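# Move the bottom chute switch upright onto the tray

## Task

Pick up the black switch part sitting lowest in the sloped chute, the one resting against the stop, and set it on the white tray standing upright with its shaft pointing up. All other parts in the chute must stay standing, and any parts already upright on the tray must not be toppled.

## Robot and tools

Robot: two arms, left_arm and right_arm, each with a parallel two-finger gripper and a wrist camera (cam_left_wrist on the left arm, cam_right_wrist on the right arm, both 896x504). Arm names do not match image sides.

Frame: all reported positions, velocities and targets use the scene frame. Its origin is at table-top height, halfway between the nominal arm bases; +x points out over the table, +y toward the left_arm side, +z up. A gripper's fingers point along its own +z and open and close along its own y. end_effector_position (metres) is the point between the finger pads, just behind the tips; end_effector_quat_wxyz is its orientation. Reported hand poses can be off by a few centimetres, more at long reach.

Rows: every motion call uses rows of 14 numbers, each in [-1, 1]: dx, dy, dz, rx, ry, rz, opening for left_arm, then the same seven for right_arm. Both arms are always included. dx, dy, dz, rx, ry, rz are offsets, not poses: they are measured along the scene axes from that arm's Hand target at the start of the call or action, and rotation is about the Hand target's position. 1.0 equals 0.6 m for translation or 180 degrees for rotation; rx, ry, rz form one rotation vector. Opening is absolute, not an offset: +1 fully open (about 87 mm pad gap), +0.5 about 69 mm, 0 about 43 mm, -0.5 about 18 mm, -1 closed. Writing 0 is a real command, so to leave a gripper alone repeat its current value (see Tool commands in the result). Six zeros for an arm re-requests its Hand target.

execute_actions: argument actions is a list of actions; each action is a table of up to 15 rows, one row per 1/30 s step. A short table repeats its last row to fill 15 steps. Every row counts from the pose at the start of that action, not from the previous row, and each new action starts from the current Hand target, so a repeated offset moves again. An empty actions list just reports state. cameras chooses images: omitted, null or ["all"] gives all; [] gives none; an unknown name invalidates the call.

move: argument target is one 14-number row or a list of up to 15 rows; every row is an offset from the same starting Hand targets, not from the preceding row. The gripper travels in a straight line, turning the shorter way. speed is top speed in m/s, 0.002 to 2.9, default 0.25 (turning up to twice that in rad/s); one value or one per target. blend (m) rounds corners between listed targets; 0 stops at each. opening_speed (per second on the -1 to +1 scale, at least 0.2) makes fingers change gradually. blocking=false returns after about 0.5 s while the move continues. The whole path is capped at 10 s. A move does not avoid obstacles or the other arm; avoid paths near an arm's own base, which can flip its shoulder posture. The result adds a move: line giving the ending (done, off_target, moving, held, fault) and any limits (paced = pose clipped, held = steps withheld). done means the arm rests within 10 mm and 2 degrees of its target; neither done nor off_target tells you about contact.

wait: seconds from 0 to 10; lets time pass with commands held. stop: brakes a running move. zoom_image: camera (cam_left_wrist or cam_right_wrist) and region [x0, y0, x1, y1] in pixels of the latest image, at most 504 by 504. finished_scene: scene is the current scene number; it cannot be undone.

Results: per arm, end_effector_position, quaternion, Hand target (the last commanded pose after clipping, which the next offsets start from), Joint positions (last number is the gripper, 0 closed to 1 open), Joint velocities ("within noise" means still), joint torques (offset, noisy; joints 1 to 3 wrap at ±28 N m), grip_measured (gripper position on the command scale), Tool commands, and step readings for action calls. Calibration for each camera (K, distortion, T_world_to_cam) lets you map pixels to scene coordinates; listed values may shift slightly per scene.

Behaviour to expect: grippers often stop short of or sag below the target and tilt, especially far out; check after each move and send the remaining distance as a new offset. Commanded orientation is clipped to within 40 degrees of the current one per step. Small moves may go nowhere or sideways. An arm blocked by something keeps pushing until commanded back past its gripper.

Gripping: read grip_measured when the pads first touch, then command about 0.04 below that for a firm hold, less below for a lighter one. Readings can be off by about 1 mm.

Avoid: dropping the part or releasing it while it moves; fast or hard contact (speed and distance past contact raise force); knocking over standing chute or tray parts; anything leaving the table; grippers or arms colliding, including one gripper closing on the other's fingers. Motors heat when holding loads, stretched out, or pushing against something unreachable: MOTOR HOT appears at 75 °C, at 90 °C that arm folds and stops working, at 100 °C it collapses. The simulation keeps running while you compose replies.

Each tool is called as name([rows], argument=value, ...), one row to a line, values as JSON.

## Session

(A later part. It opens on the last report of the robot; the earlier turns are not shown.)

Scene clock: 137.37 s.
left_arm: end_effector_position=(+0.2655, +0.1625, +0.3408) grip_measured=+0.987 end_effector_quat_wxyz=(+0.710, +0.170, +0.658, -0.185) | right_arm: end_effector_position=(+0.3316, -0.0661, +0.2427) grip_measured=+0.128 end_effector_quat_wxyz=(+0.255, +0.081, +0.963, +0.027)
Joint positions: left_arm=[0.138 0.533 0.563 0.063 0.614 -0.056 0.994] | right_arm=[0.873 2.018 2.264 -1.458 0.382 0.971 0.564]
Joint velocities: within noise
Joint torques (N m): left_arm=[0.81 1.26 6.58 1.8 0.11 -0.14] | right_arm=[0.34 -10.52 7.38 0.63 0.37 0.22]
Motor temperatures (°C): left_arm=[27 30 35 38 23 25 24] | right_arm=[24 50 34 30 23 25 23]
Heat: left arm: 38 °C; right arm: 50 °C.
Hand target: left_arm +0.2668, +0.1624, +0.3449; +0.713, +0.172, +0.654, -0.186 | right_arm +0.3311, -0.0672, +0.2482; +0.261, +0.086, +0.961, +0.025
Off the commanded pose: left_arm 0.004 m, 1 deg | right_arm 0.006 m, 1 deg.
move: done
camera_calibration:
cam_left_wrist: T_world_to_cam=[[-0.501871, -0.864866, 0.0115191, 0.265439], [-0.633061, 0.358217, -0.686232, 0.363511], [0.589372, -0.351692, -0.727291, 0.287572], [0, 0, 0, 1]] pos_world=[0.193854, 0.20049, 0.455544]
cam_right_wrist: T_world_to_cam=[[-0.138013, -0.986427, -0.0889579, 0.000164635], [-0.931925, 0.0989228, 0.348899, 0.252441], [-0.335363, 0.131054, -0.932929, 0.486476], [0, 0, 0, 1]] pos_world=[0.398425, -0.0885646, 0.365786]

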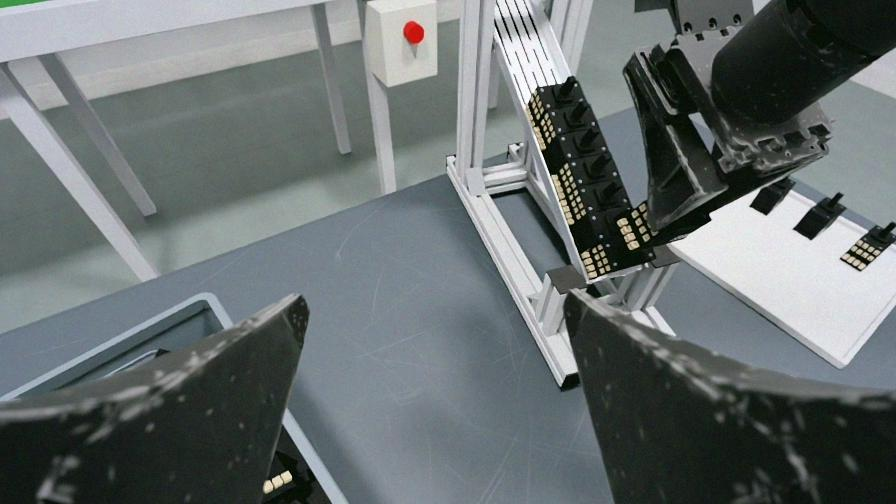

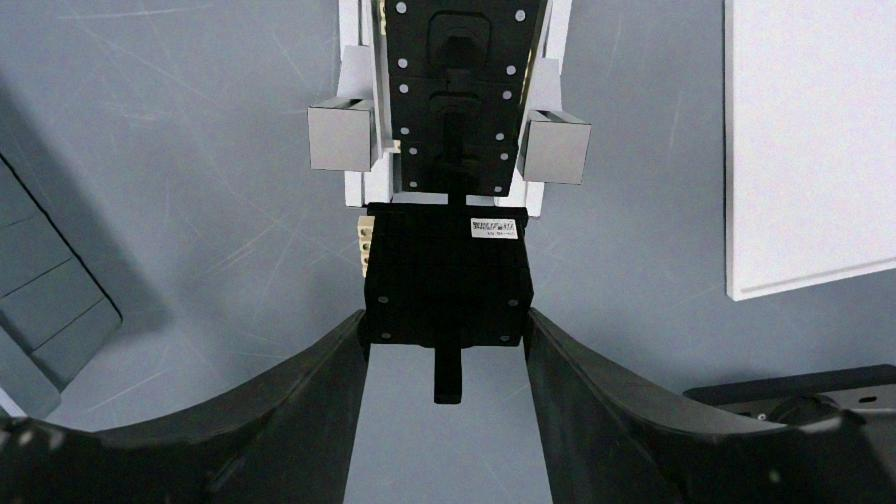

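move([
  [0,0,0,0,0,0,1,-0.03,0,0.1,0,0,0,0.0],
  [0,0,0,0,0,0,1,0.0,-0.488,0.0,0.029,0.136,0,0.0],
], speed=0.15, blend=0.03)

zoom_image(camera="cam_left_wrist", region=[600, 50, 896, 350])

Scene clock: 150.27 s.
left_arm: end_effector_position=(+0.2655, +0.1625, +0.3408) grip_measured=+0.987 end_effector_quat_wxyz=(+0.710, +0.170, +0.658, -0.185) | right_arm: end_effector_position=(+0.3467, -0.3635, +0.2413) grip_measured=+0.128 end_effector_quat_wxyz=(+0.110, +0.109, +0.987, +0.047)
Joint positions: left_arm=[0.138 0.533 0.563 0.063 0.614 -0.056 0.994] | right_arm=[-0.052 1.746 1.931 -1.529 -0.08 0.177 0.564]
Joint velocities: within noise
Joint torques (N m): left_arm=[0.8 1.28 6.57 1.8 0.11 -0.14] | right_arm=[-0.08 -10.67 4.75 0.19 -0.25 -0.02]
Motor temperatures (°C): left_arm=[27 29 35 38 23 25 24] | right_arm=[24 48 34 29 23 25 23]
Heat: left arm: 38 °C; right arm: 48 °C.
Hand target: left_arm +0.2668, +0.1624, +0.3449; +0.713, +0.172, +0.654, -0.186 | right_arm +0.3310, -0.3599, +0.2482; +0.048, +0.101, +0.993, +0.049
Off the commanded pose: left_arm 0.004 m, 1 deg | right_arm 0.017 m, 7 deg.
joint sent to its limit (right arm) — joint 4 (wrist pitch), lower limit. The joint targets are off in orientation, not in position.
move: off_target (right_arm)
camera_calibration:
cam_left_wrist: T_world_to_cam=[[-0.501871, -0.864866, 0.0115191, 0.265439], [-0.633061, 0.358217, -0.686232, 0.363511], [0.589372, -0.351692, -0.727291, 0.287572], [0, 0, 0, 1]] pos_world=[0.193854, 0.20049, 0.455544]
cam_right_wrist: T_world_to_cam=[[-0.199578, -0.973311, -0.113289, -0.259259], [-0.788526, 0.0908908, 0.608247, 0.181169], [-0.581717, 0.210724, -0.785621, 0.607931], [0, 0, 0, 1]] pos_world=[0.444758, -0.396912, 0.338036]

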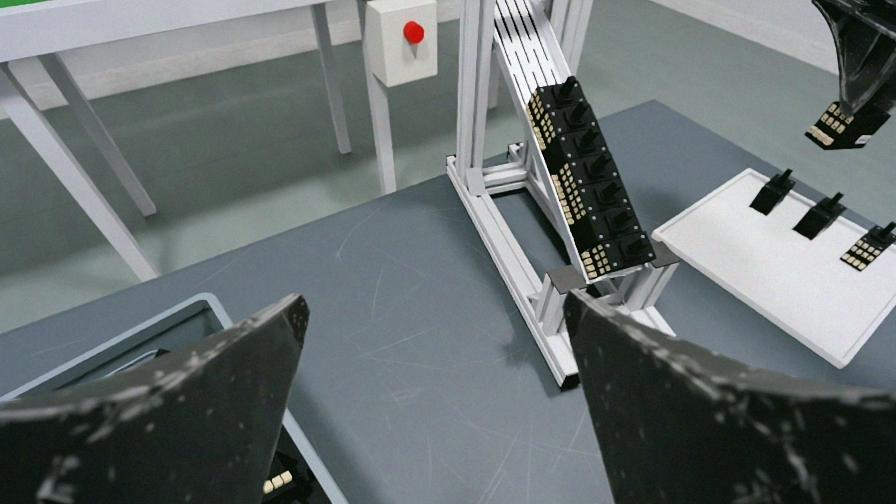

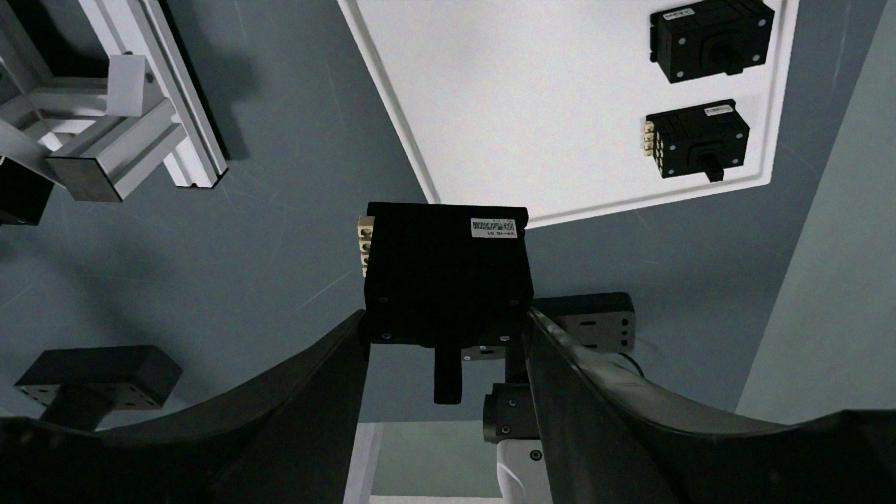

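Scaled by 1.680 from the camera's 896x504 image, which has a finer 1280x720 frame.

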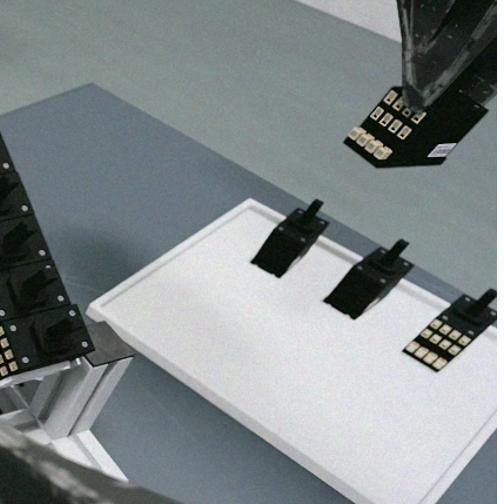

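move(target=[0,0,0,0,0,-0.14,1,0.01,-0.01,-0.2,0,0,0,0.0], speed=0.12)

zoom_image(camera="cam_left_wrist", region=[400, 50, 896, 350])

Scene clock: 156.80 s.
left_arm: end_effector_position=(+0.2667, +0.1613, +0.3434) grip_measured=+0.987 end_effector_quat_wxyz=(+0.654, +0.306, +0.603, -0.339) | right_arm: end_effector_position=(+0.3382, -0.3662, +0.1293) grip_measured=+0.128 end_effector_quat_wxyz=(+0.051, +0.103, +0.992, +0.043)
Joint positions: left_arm=[0.433 0.9 0.563 0.709 1.334 -0.371 0.994] | right_arm=[-0.06 1.746 1.474 -1.194 -0.08 0.152 0.564]
Joint velocities: within noise
Joint torques (N m): left_arm=[0.9 -0.51 6.24 1.23 0 -0.14] | right_arm=[-0.81 -8.06 5.2 0.44 -0.24 0.01]
Motor temperatures (°C): left_arm=[27 29 35 38 23 25 24] | right_arm=[24 48 34 29 23 25 23]
Heat: left arm: 38 °C; right arm: 48 °C.
Hand target: left_arm +0.2669, +0.1624, +0.3449; +0.655, +0.310, +0.600, -0.337 | right_arm +0.3371, -0.3660, +0.1282; +0.048, +0.101, +0.993, +0.049
Off the commanded pose: left_arm 0.002 m, 1 deg | right_arm 0.002 m, 1 deg.
move: done
camera_calibration:
cam_left_wrist: T_world_to_cam=[[-0.822325, -0.568751, 0.0174201, 0.30069], [-0.419963, 0.585974, -0.693012, 0.275287], [0.383944, -0.577197, -0.720716, 0.377297], [0, 0, 0, 1]] pos_world=[0.218014, 0.227481, 0.457462]
cam_right_wrist: T_world_to_cam=[[-0.194631, -0.976501, -0.0925492, -0.281781], [-0.712219, 0.0758159, 0.697851, 0.199949], [-0.674436, 0.201739, -0.710238, 0.533984], [0, 0, 0, 1]] pos_world=[0.447702, -0.398044, 0.213642]

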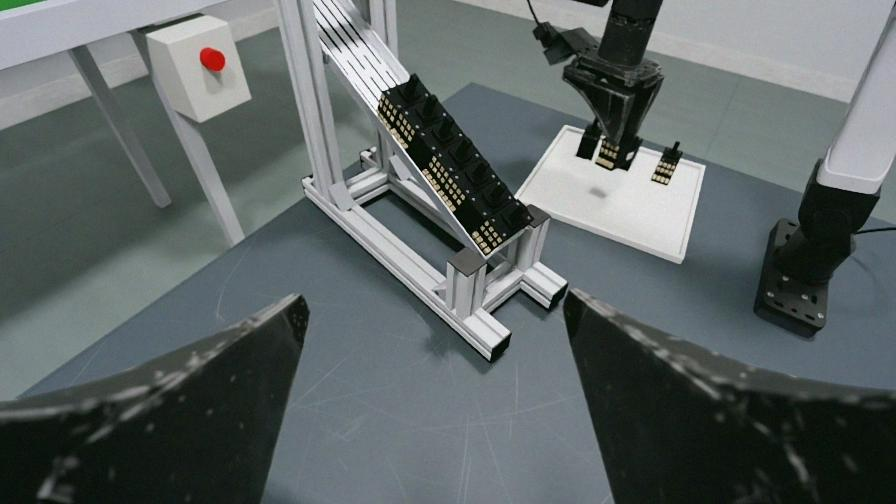

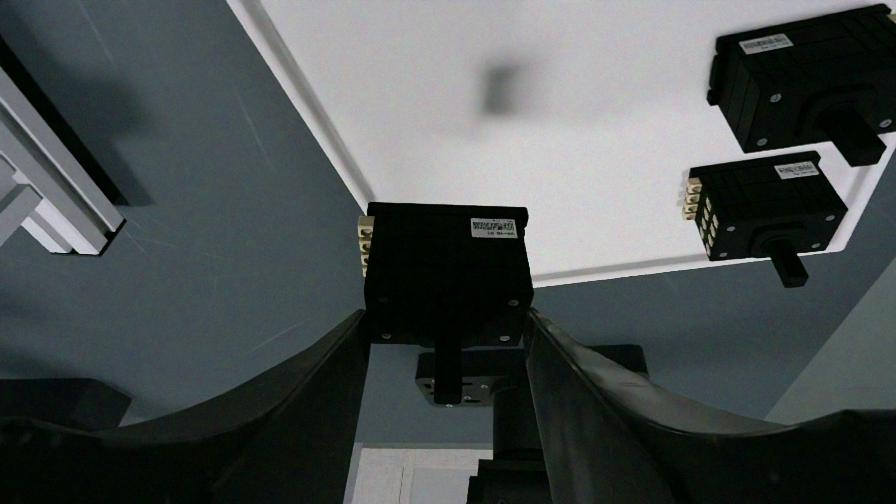

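Scaled by 1.016 from the camera's 896x504 image, which has a finer 1280x720 frame.

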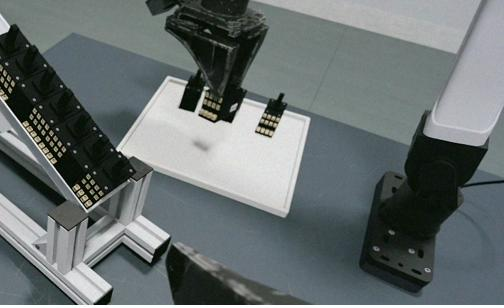

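zoom_image(camera="cam_right_wrist", region=[330, 180, 570, 420])

zoom_image(camera="cam_right_wrist", region=[656, 100, 896, 300])

zoom_image(camera="cam_left_wrist", region=[540, 90, 720, 250])

Scaled by 2.100 from the camera's 896x504 image, which has a finer 1280x720 frame.

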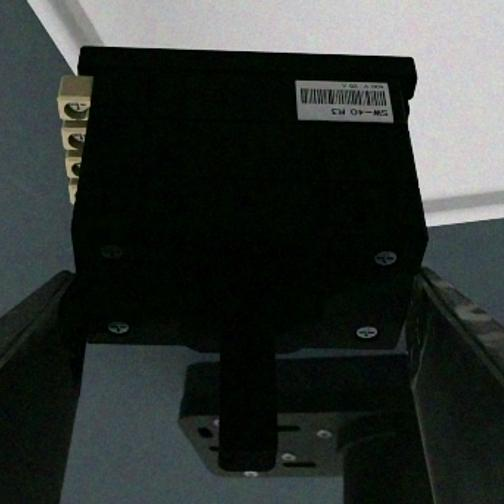

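Scaled by 2.100 from the camera's 896x504 image, which has a finer 1280x720 frame.

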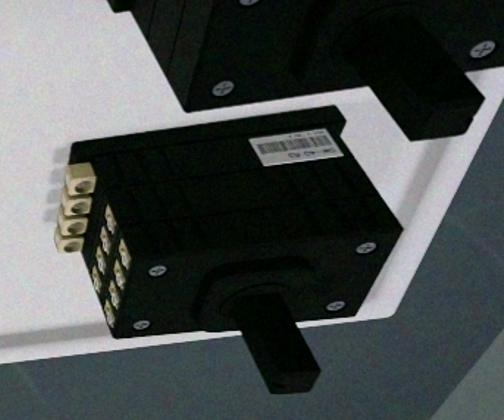

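Scaled by 2.800 from the camera's 896x504 image, which has a finer 1280x720 frame.

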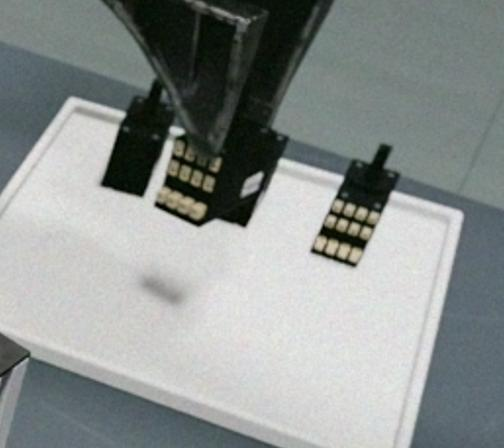

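move(target=[0,0,0,0,0,0,1,0.0,0.0,-0.1,-0.028,0,0,0.0], speed=0.1)

zoom_image(camera="cam_right_wrist", region=[250, 100, 650, 400])

zoom_image(camera="cam_left_wrist", region=[540, 90, 720, 250])

Scene clock: 176.03 s.
left_arm: end_effector_position=(+0.2665, +0.1612, +0.3442) grip_measured=+0.987 end_effector_quat_wxyz=(+0.655, +0.306, +0.602, -0.338) | right_arm: end_effector_position=(+0.3382, -0.3657, +0.0722) grip_measured=+0.128 end_effector_quat_wxyz=(+0.058, +0.095, +0.994, +0.013)
Joint positions: left_arm=[0.433 0.9 0.563 0.716 1.335 -0.376 0.994] | right_arm=[-0.024 1.765 1.272 -0.96 -0.017 0.169 0.564]
Joint velocities: within noise
Joint torques (N m): left_arm=[0.9 -0.43 6.15 1.22 -0.01 -0.14] | right_arm=[0.54 -7.24 5.14 0.47 0.12 0.21]
Motor temperatures (°C): left_arm=[27 29 35 37 23 24 24] | right_arm=[24 46 33 29 23 25 23]
Heat: left arm: 37 °C; right arm: 46 °C.
Hand target: left_arm +0.2668, +0.1624, +0.3449; +0.656, +0.310, +0.600, -0.337 | right_arm +0.3370, -0.3660, +0.0682; +0.052, +0.099, +0.994, +0.006
Off the commanded pose: left_arm 0.001 m, 1 deg | right_arm 0.004 m, 1 deg.
move: done
camera_calibration:
cam_left_wrist: T_world_to_cam=[[-0.822845, -0.568064, 0.01516, 0.301147], [-0.417657, 0.586458, -0.693995, 0.275452], [0.385343, -0.577382, -0.71982, 0.377135], [0, 0, 0, 1]] pos_world=[0.217515, 0.22728, 0.458066]
cam_right_wrist: T_world_to_cam=[[-0.182188, -0.982675, -0.0340318, -0.297283], [-0.719759, 0.109703, 0.685502, 0.255485], [-0.669892, 0.149385, -0.727275, 0.473756], [0, 0, 0, 1]] pos_world=[0.447091, -0.390932, 0.159298]

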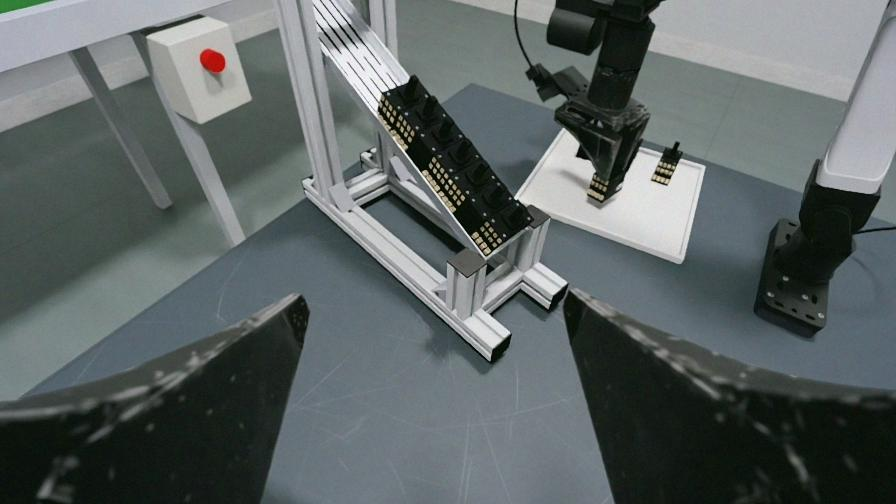

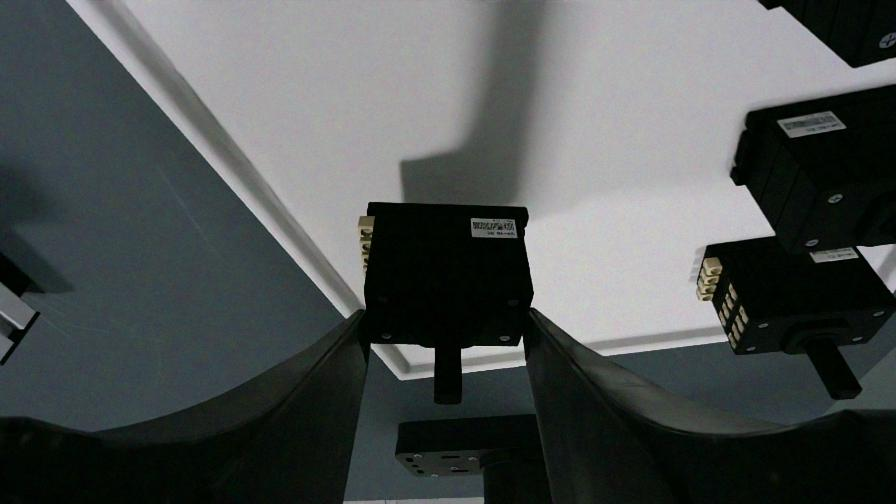

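Scaled by 1.260 from the camera's 896x504 image, which has a finer 1280x720 frame.

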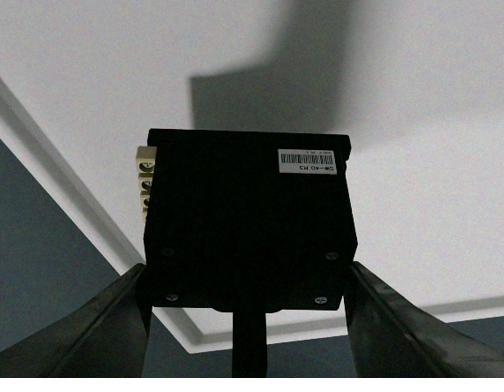

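Scaled by 2.800 from the camera's 896x504 image, which has a finer 1280x720 frame.

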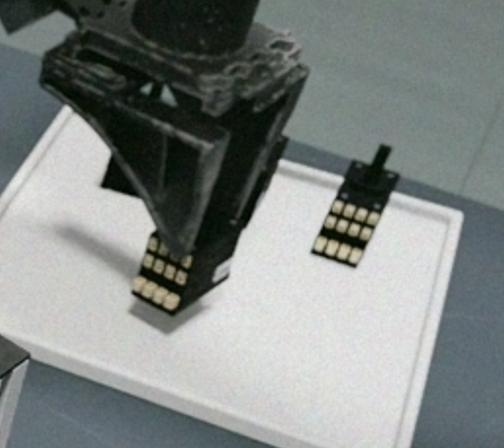

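move(target=[0,0,0,0,0,0,1,0.0,0.0,-0.025,0,0,0,0.0], speed=0.03)

zoom_image(camera="cam_right_wrist", region=[250, 100, 650, 400])

zoom_image(camera="cam_left_wrist", region=[540, 90, 720, 250])

Scene clock: 182.30 s.
left_arm: end_effector_position=(+0.2665, +0.1612, +0.3442) grip_measured=+0.987 end_effector_quat_wxyz=(+0.655, +0.306, +0.602, -0.338) | right_arm: end_effector_position=(+0.3389, -0.3658, +0.0582) grip_measured=+0.128 end_effector_quat_wxyz=(+0.060, +0.095, +0.994, +0.013)
Joint positions: left_arm=[0.433 0.9 0.563 0.717 1.335 -0.376 0.994] | right_arm=[-0.024 1.779 1.232 -0.902 -0.017 0.169 0.564]
Joint velocities: within noise
Joint torques (N m): left_arm=[0.91 -0.42 6.15 1.22 -0.01 -0.14] | right_arm=[0.42 -6.98 5.01 0.47 0.12 0.19]
Motor temperatures (°C): left_arm=[27 29 35 37 23 24 24] | right_arm=[24 45 33 28 23 25 23]
Heat: left arm: 37 °C; right arm: 45 °C.
Hand target: left_arm +0.2669, +0.1624, +0.3449; +0.656, +0.310, +0.600, -0.337 | right_arm +0.3370, -0.3660, +0.0532; +0.052, +0.098, +0.994, +0.006
Off the commanded pose: left_arm 0.001 m, 1 deg | right_arm 0.005 m, 1 deg.
move: done
camera_calibration:
cam_left_wrist: T_world_to_cam=[[-0.822831, -0.568094, 0.0147701, 0.30133], [-0.417402, 0.586521, -0.694096, 0.275429], [0.385649, -0.577289, -0.719731, 0.377006], [0, 0, 0, 1]] pos_world=[0.217516, 0.22728, 0.458067]
cam_right_wrist: T_world_to_cam=[[-0.182088, -0.982686, -0.0342363, -0.297773], [-0.722079, 0.110003, 0.683009, 0.2667], [-0.667418, 0.149089, -0.729607, 0.463326], [0, 0, 0, 1]] pos_world=[0.44759, -0.391032, 0.145692]

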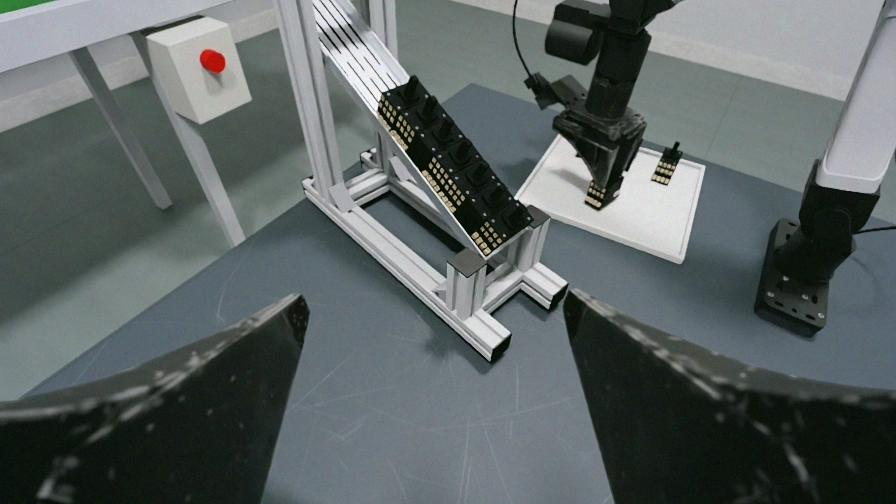

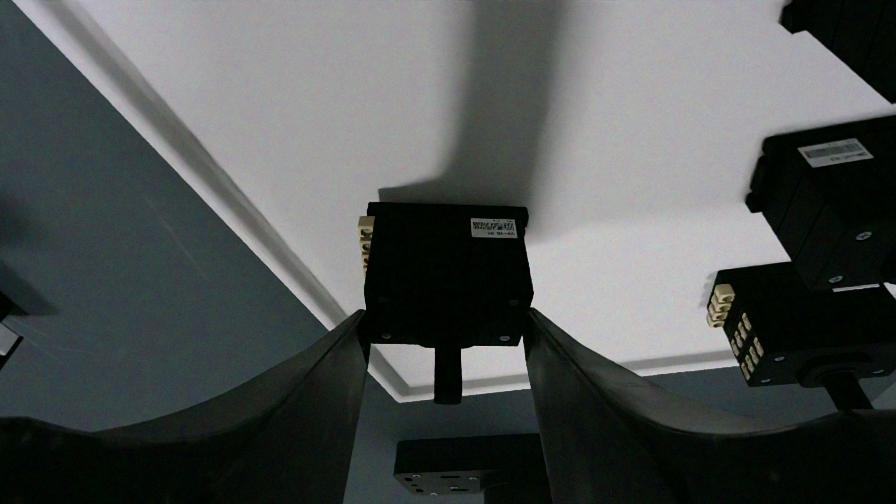

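Scaled by 1.260 from the camera's 896x504 image, which has a finer 1280x720 frame.

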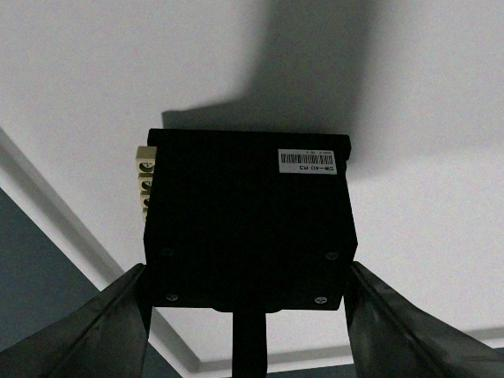

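Scaled by 2.800 from the camera's 896x504 image, which has a finer 1280x720 frame.

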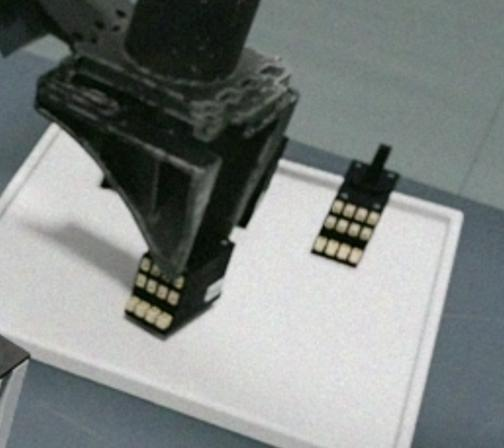

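move(target=[0,0,0,0,0,0,1,0.0,0.0,-0.012,0,0,0,0.0], speed=0.02)

zoom_image(camera="cam_right_wrist", region=[330, 150, 570, 350])

zoom_image(camera="cam_left_wrist", region=[560, 150, 680, 230])

Scene clock: 187.33 s.
left_arm: end_effector_position=(+0.2665, +0.1612, +0.3442) grip_measured=+0.987 end_effector_quat_wxyz=(+0.655, +0.306, +0.602, -0.338) | right_arm: end_effector_position=(+0.3383, -0.3658, +0.0535) grip_measured=+0.128 end_effector_quat_wxyz=(+0.060, +0.096, +0.993, +0.013)
Joint positions: left_arm=[0.433 0.9 0.563 0.717 1.335 -0.376 0.994] | right_arm=[-0.024 1.783 1.217 -0.884 -0.016 0.171 0.564]
Joint velocities: within noise
Joint torques (N m): left_arm=[0.92 -0.42 6.15 1.21 -0.01 -0.14] | right_arm=[0.44 -6.58 4.56 0.53 0.12 0.23]
Motor temperatures (°C): left_arm=[26 29 35 36 23 24 24] | right_arm=[24 45 33 28 23 25 23]
Heat: left arm: 36 °C; right arm: 45 °C.
Hand target: left_arm +0.2669, +0.1624, +0.3449; +0.656, +0.310, +0.600, -0.337 | right_arm +0.3370, -0.3660, +0.0460; +0.052, +0.098, +0.994, +0.006
Off the commanded pose: left_arm 0.001 m, 1 deg | right_arm 0.008 m, 1 deg.
move: done
camera_calibration:
cam_left_wrist: T_world_to_cam=[[-0.822831, -0.568094, 0.0147701, 0.30133], [-0.417402, 0.586521, -0.694096, 0.275429], [0.385649, -0.577289, -0.719731, 0.377006], [0, 0, 0, 1]] pos_world=[0.217516, 0.22728, 0.458067]
cam_right_wrist: T_world_to_cam=[[-0.184019, -0.982331, -0.0341075, -0.297252], [-0.721846, 0.111508, 0.683012, 0.269984], [-0.66714, 0.150307, -0.729611, 0.459879], [0, 0, 0, 1]] pos_world=[0.446991, -0.391228, 0.140992]

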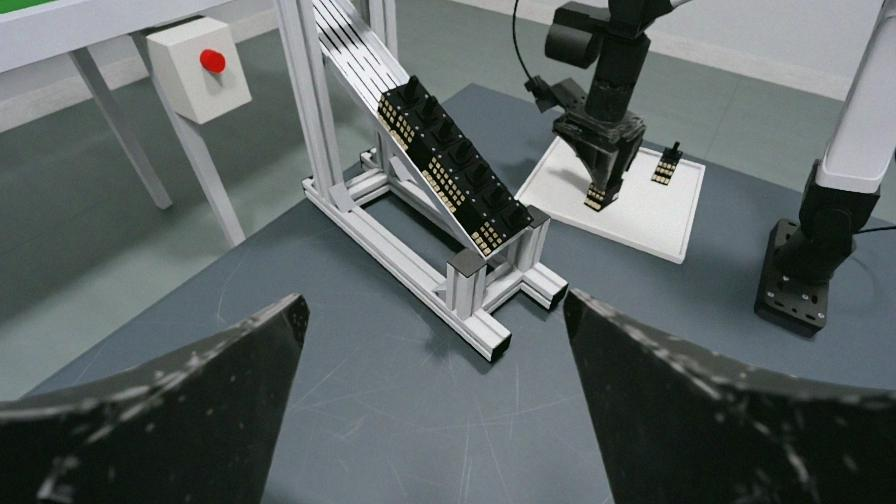

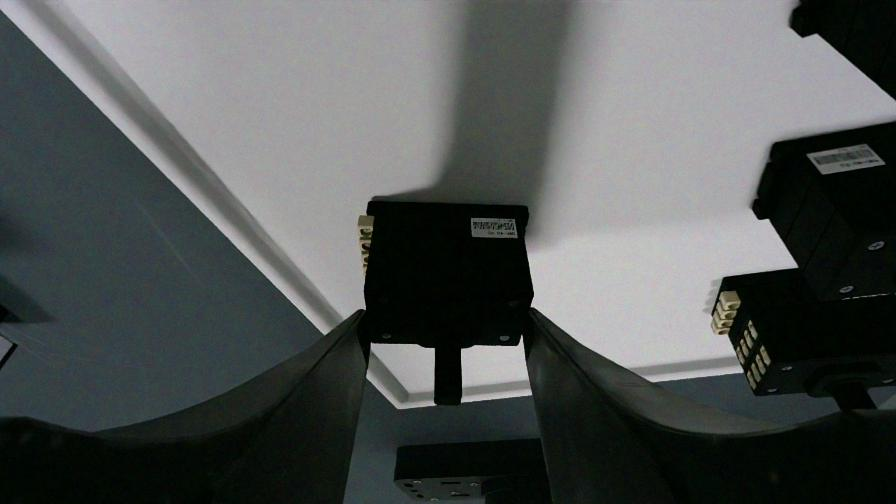

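Scaled by 2.100 from the camera's 896x504 image, which has a finer 1280x720 frame.

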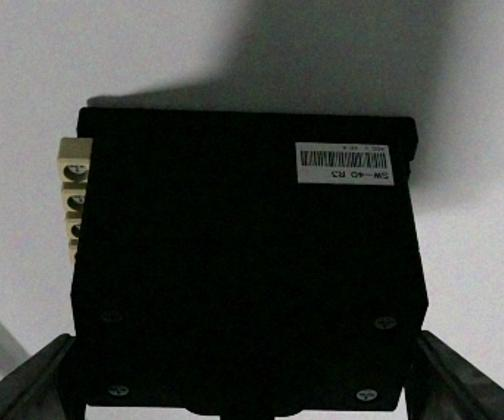

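Scaled by 4.200 from the camera's 896x504 image, which has a finer 1280x720 frame.

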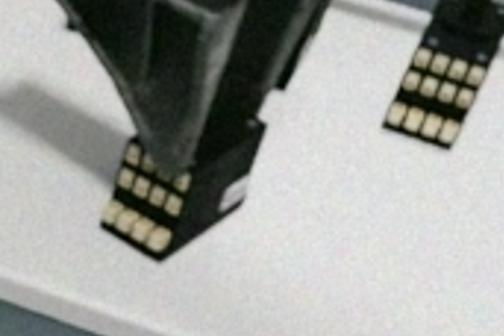

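move(target=[0,0,0,0,0,0,1,0.0,0.0,-0.008,0,0,0,0.0], speed=0.02)

zoom_image(camera="cam_right_wrist", region=[330, 150, 570, 350])

Scene clock: 191.57 s.
left_arm: end_effector_position=(+0.2665, +0.1612, +0.3443) grip_measured=+0.987 end_effector_quat_wxyz=(+0.655, +0.307, +0.602, -0.338) | right_arm: end_effector_position=(+0.3370, -0.3659, +0.0526) grip_measured=+0.128 end_effector_quat_wxyz=(+0.058, +0.097, +0.994, +0.012)
Joint positions: left_arm=[0.433 0.9 0.563 0.717 1.335 -0.376 0.994] | right_arm=[-0.023 1.783 1.213 -0.884 -0.014 0.172 0.564]
Joint velocities: within noise
Joint torques (N m): left_arm=[0.92 -0.42 6.15 1.21 -0.01 -0.14] | right_arm=[0.35 -5.91 3.86 0.71 0.08 0.21]
Motor temperatures (°C): left_arm=[26 29 35 36 23 24 24] | right_arm=[24 44 33 28 23 25 23]
Heat: left arm: 36 °C; right arm: 44 °C.
Hand target: left_arm +0.2669, +0.1624, +0.3449; +0.656, +0.310, +0.600, -0.337 | right_arm +0.3370, -0.3660, +0.0412; +0.052, +0.099, +0.994, +0.006
Off the commanded pose: left_arm 0.001 m, 0 deg | right_arm 0.011 m, 1 deg.
move: off_target (right_arm)
camera_calibration:
cam_left_wrist: T_world_to_cam=[[-0.822806, -0.56814, 0.0143977, 0.301422], [-0.417195, 0.586609, -0.694146, 0.275415], [0.385926, -0.577154, -0.71969, 0.377007], [0, 0, 0, 1]] pos_world=[0.217416, 0.227281, 0.458167]
cam_right_wrist: T_world_to_cam=[[-0.185126, -0.982203, -0.0317064, -0.297367], [-0.719068, 0.113398, 0.685625, 0.269295], [-0.669827, 0.149726, -0.727264, 0.458927], [0, 0, 0, 1]] pos_world=[0.445993, -0.391326, 0.139698]

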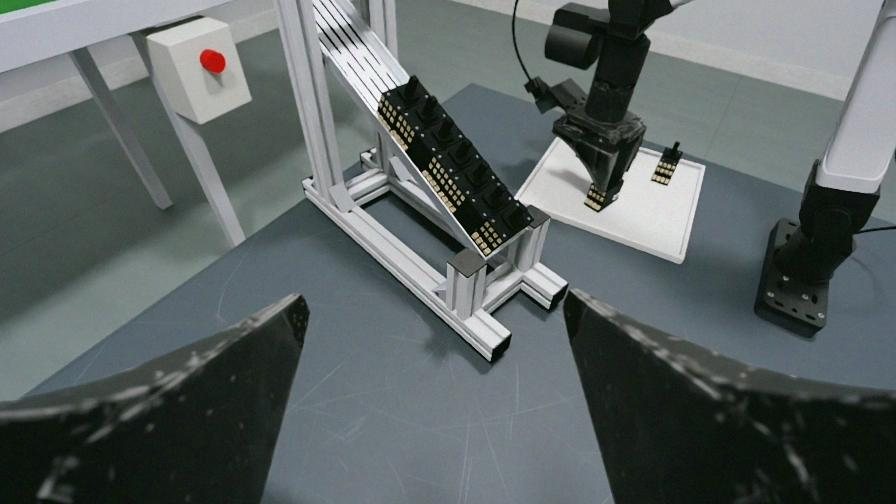

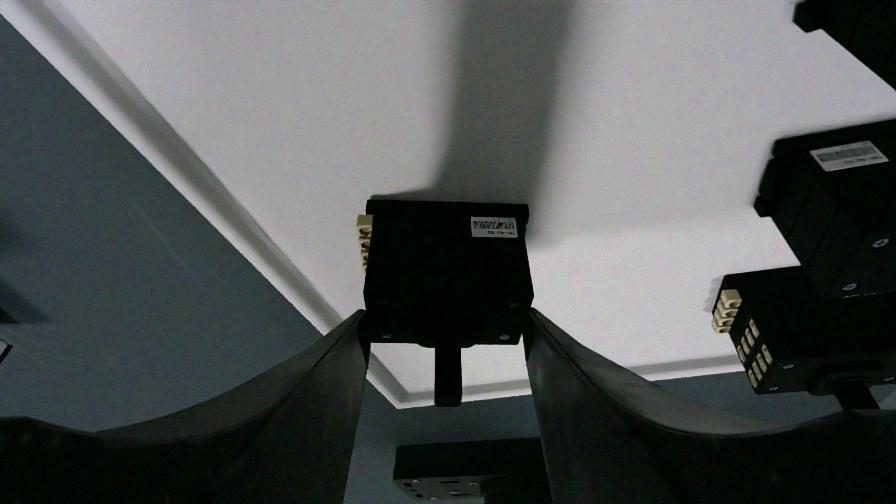

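Scaled by 2.100 from the camera's 896x504 image, which has a finer 1280x720 frame.

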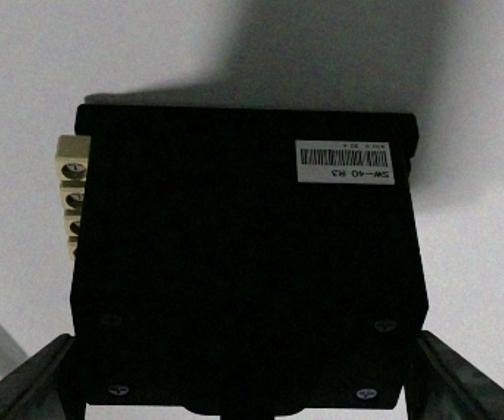

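move([
  [0,0,0,0,0,0,1,0.0,0.0,0.007,0,0,0,0.0],
  [0,0,0,0,0,0,1,0.0,0.0,0.007,0,0,0,0.4],
], speed=0.02, opening_speed=0.3)

zoom_image(camera="cam_right_wrist", region=[250, 150, 650, 450])

Scene clock: 196.13 s.
left_arm: end_effector_position=(+0.2665, +0.1612, +0.3443) grip_measured=+0.987 end_effector_quat_wxyz=(+0.655, +0.306, +0.602, -0.338) | right_arm: end_effector_position=(+0.3391, -0.3660, +0.0514) grip_measured=+0.400 end_effector_quat_wxyz=(+0.061, +0.097, +0.993, +0.012)
Joint positions: left_arm=[0.433 0.9 0.563 0.717 1.335 -0.377 0.994] | right_arm=[-0.023 1.786 1.213 -0.874 -0.014 0.172 0.7]
Joint velocities: within noise
Joint torques (N m): left_arm=[0.91 -0.42 6.16 1.21 -0.01 -0.14] | right_arm=[0.35 -6.8 4.83 0.51 0.07 0.19]
Motor temperatures (°C): left_arm=[26 29 35 36 23 24 24] | right_arm=[24 44 33 28 23 25 23]
Heat: left arm: 36 °C; right arm: 44 °C.
Hand target: left_arm +0.2669, +0.1624, +0.3449; +0.655, +0.310, +0.600, -0.337 | right_arm +0.3370, -0.3660, +0.0454; +0.052, +0.098, +0.994, +0.006
Off the commanded pose: left_arm 0.001 m, 1 deg | right_arm 0.006 m, 1 deg.
move: done
camera_calibration:
cam_left_wrist: T_world_to_cam=[[-0.822853, -0.568061, 0.0148105, 0.301307], [-0.417378, 0.586488, -0.694138, 0.27552], [0.385626, -0.577355, -0.71969, 0.377079], [0, 0, 0, 1]] pos_world=[0.217516, 0.22728, 0.458167]
cam_right_wrist: T_world_to_cam=[[-0.184985, -0.982211, -0.0322851, -0.297095], [-0.722757, 0.113714, 0.681683, 0.273112], [-0.665885, 0.149435, -0.730935, 0.45812], [0, 0, 0, 1]] pos_world=[0.44749, -0.391326, 0.139088]

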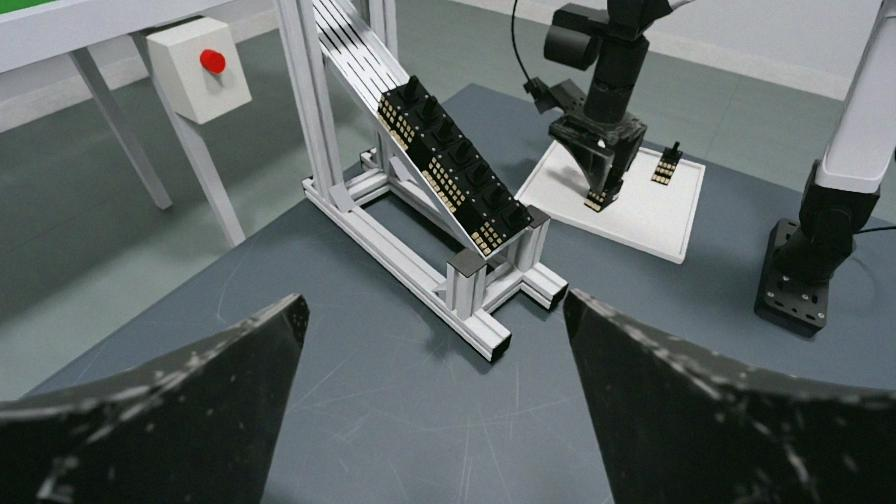

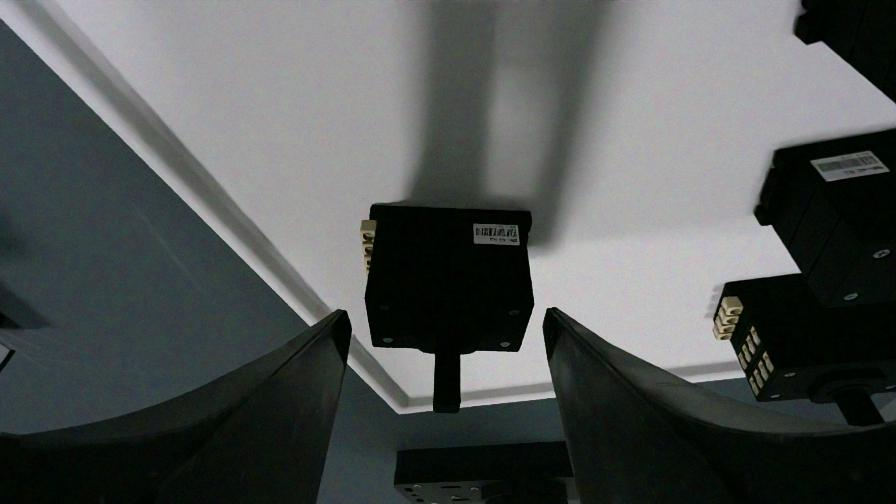

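Scaled by 1.260 from the camera's 896x504 image, which has a finer 1280x720 frame.

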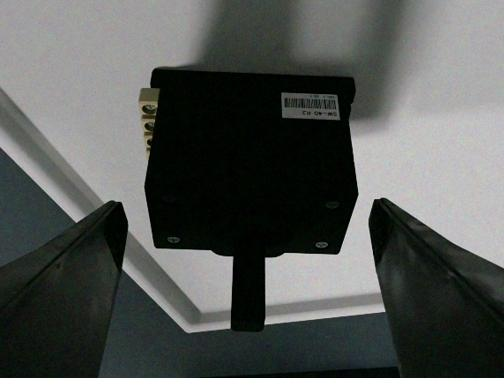

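Standing. Lift straight up.

move([
  [0,0,0,0,0,0,1,0,0,0.15,0,0,0,0.5],
  [0,0,0,0,0,0,1,0,0,0.2,0,0,0,0.6],
], speed=0.1)

zoom_image(camera="cam_left_wrist", region=[500, 50, 740, 270])

Scene clock: 201.00 s.
left_arm: end_effector_position=(+0.2665, +0.1612, +0.3443) grip_measured=+0.987 end_effector_quat_wxyz=(+0.655, +0.306, +0.602, -0.338) | right_arm: end_effector_position=(+0.3397, -0.3661, +0.1510) grip_measured=+0.600 end_effector_quat_wxyz=(+0.040, +0.097, +0.994, +0.010)
Joint positions: left_arm=[0.433 0.9 0.563 0.717 1.335 -0.377 0.994] | right_arm=[-0.023 1.778 1.601 -1.313 -0.014 0.172 0.8]
Joint velocities: within noise
Joint torques (N m): left_arm=[0.92 -0.43 6.15 1.21 -0.01 -0.14] | right_arm=[0.25 -11.59 7.51 0.14 0.09 0.2]
Motor temperatures (°C): left_arm=[26 29 35 36 23 24 24] | right_arm=[24 44 33 28 23 25 23]
Heat: left arm: 36 °C; right arm: 44 °C.
Hand target: left_arm +0.2669, +0.1624, +0.3449; +0.655, +0.310, +0.600, -0.337 | right_arm +0.3370, -0.3661, +0.1655; +0.052, +0.098, +0.994, +0.006
Off the commanded pose: left_arm 0.001 m, 0 deg | right_arm 0.015 m, 2 deg.
move: off_target (right_arm); target 2's new opening was sent with right_arm's hand 0.015 m and 1 deg from that target
camera_calibration:
cam_left_wrist: T_world_to_cam=[[-0.822853, -0.568061, 0.0148105, 0.301307], [-0.417378, 0.586488, -0.694138, 0.27552], [0.385626, -0.577355, -0.71969, 0.377079], [0, 0, 0, 1]] pos_world=[0.217516, 0.22728, 0.458167]
cam_right_wrist: T_world_to_cam=[[-0.186192, -0.982189, -0.0252493, -0.294423], [-0.69326, 0.113123, 0.711754, 0.190981], [-0.69622, 0.150027, -0.701975, 0.53752], [0, 0, 0, 1]] pos_world=[0.451813, -0.391426, 0.233961]

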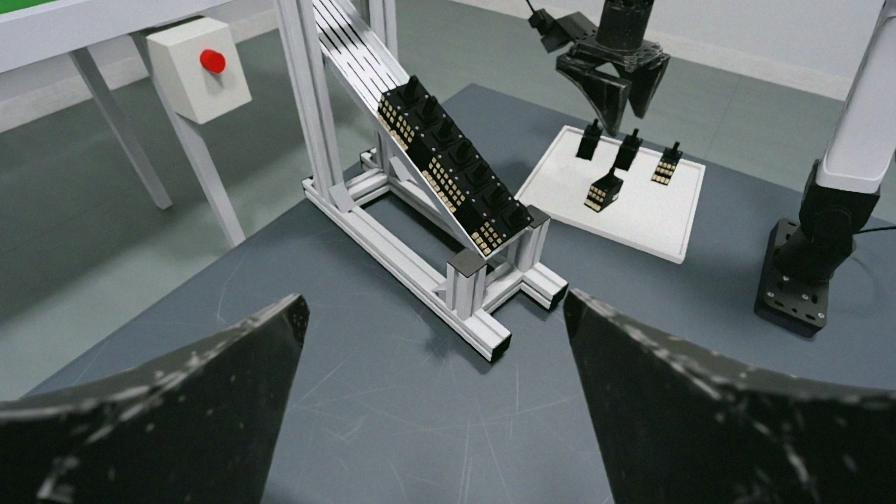

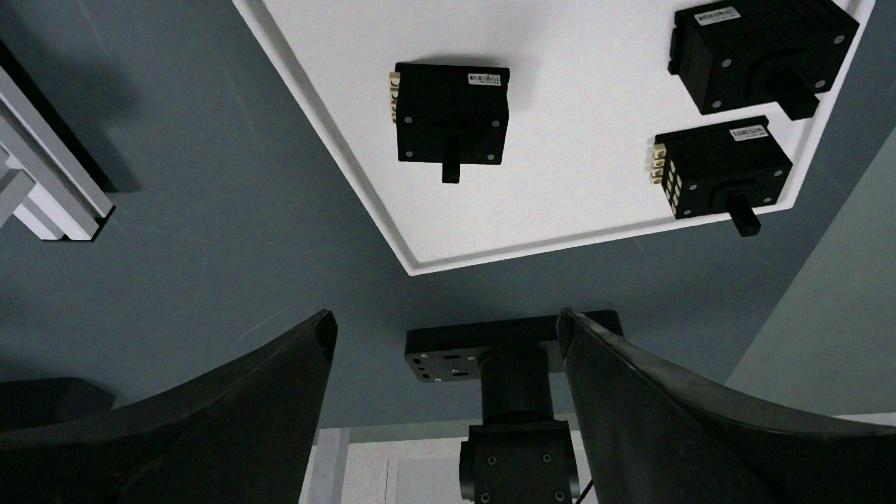

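Scaled by 2.100 from the camera's 896x504 image, which has a finer 1280x720 frame.

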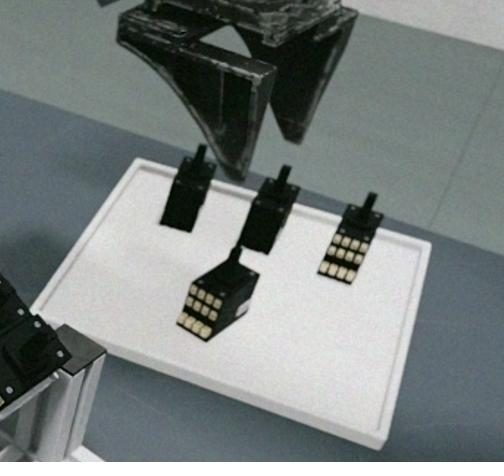

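Standing upright.

finished_scene(scene=1)

The scene is finished: the task was done.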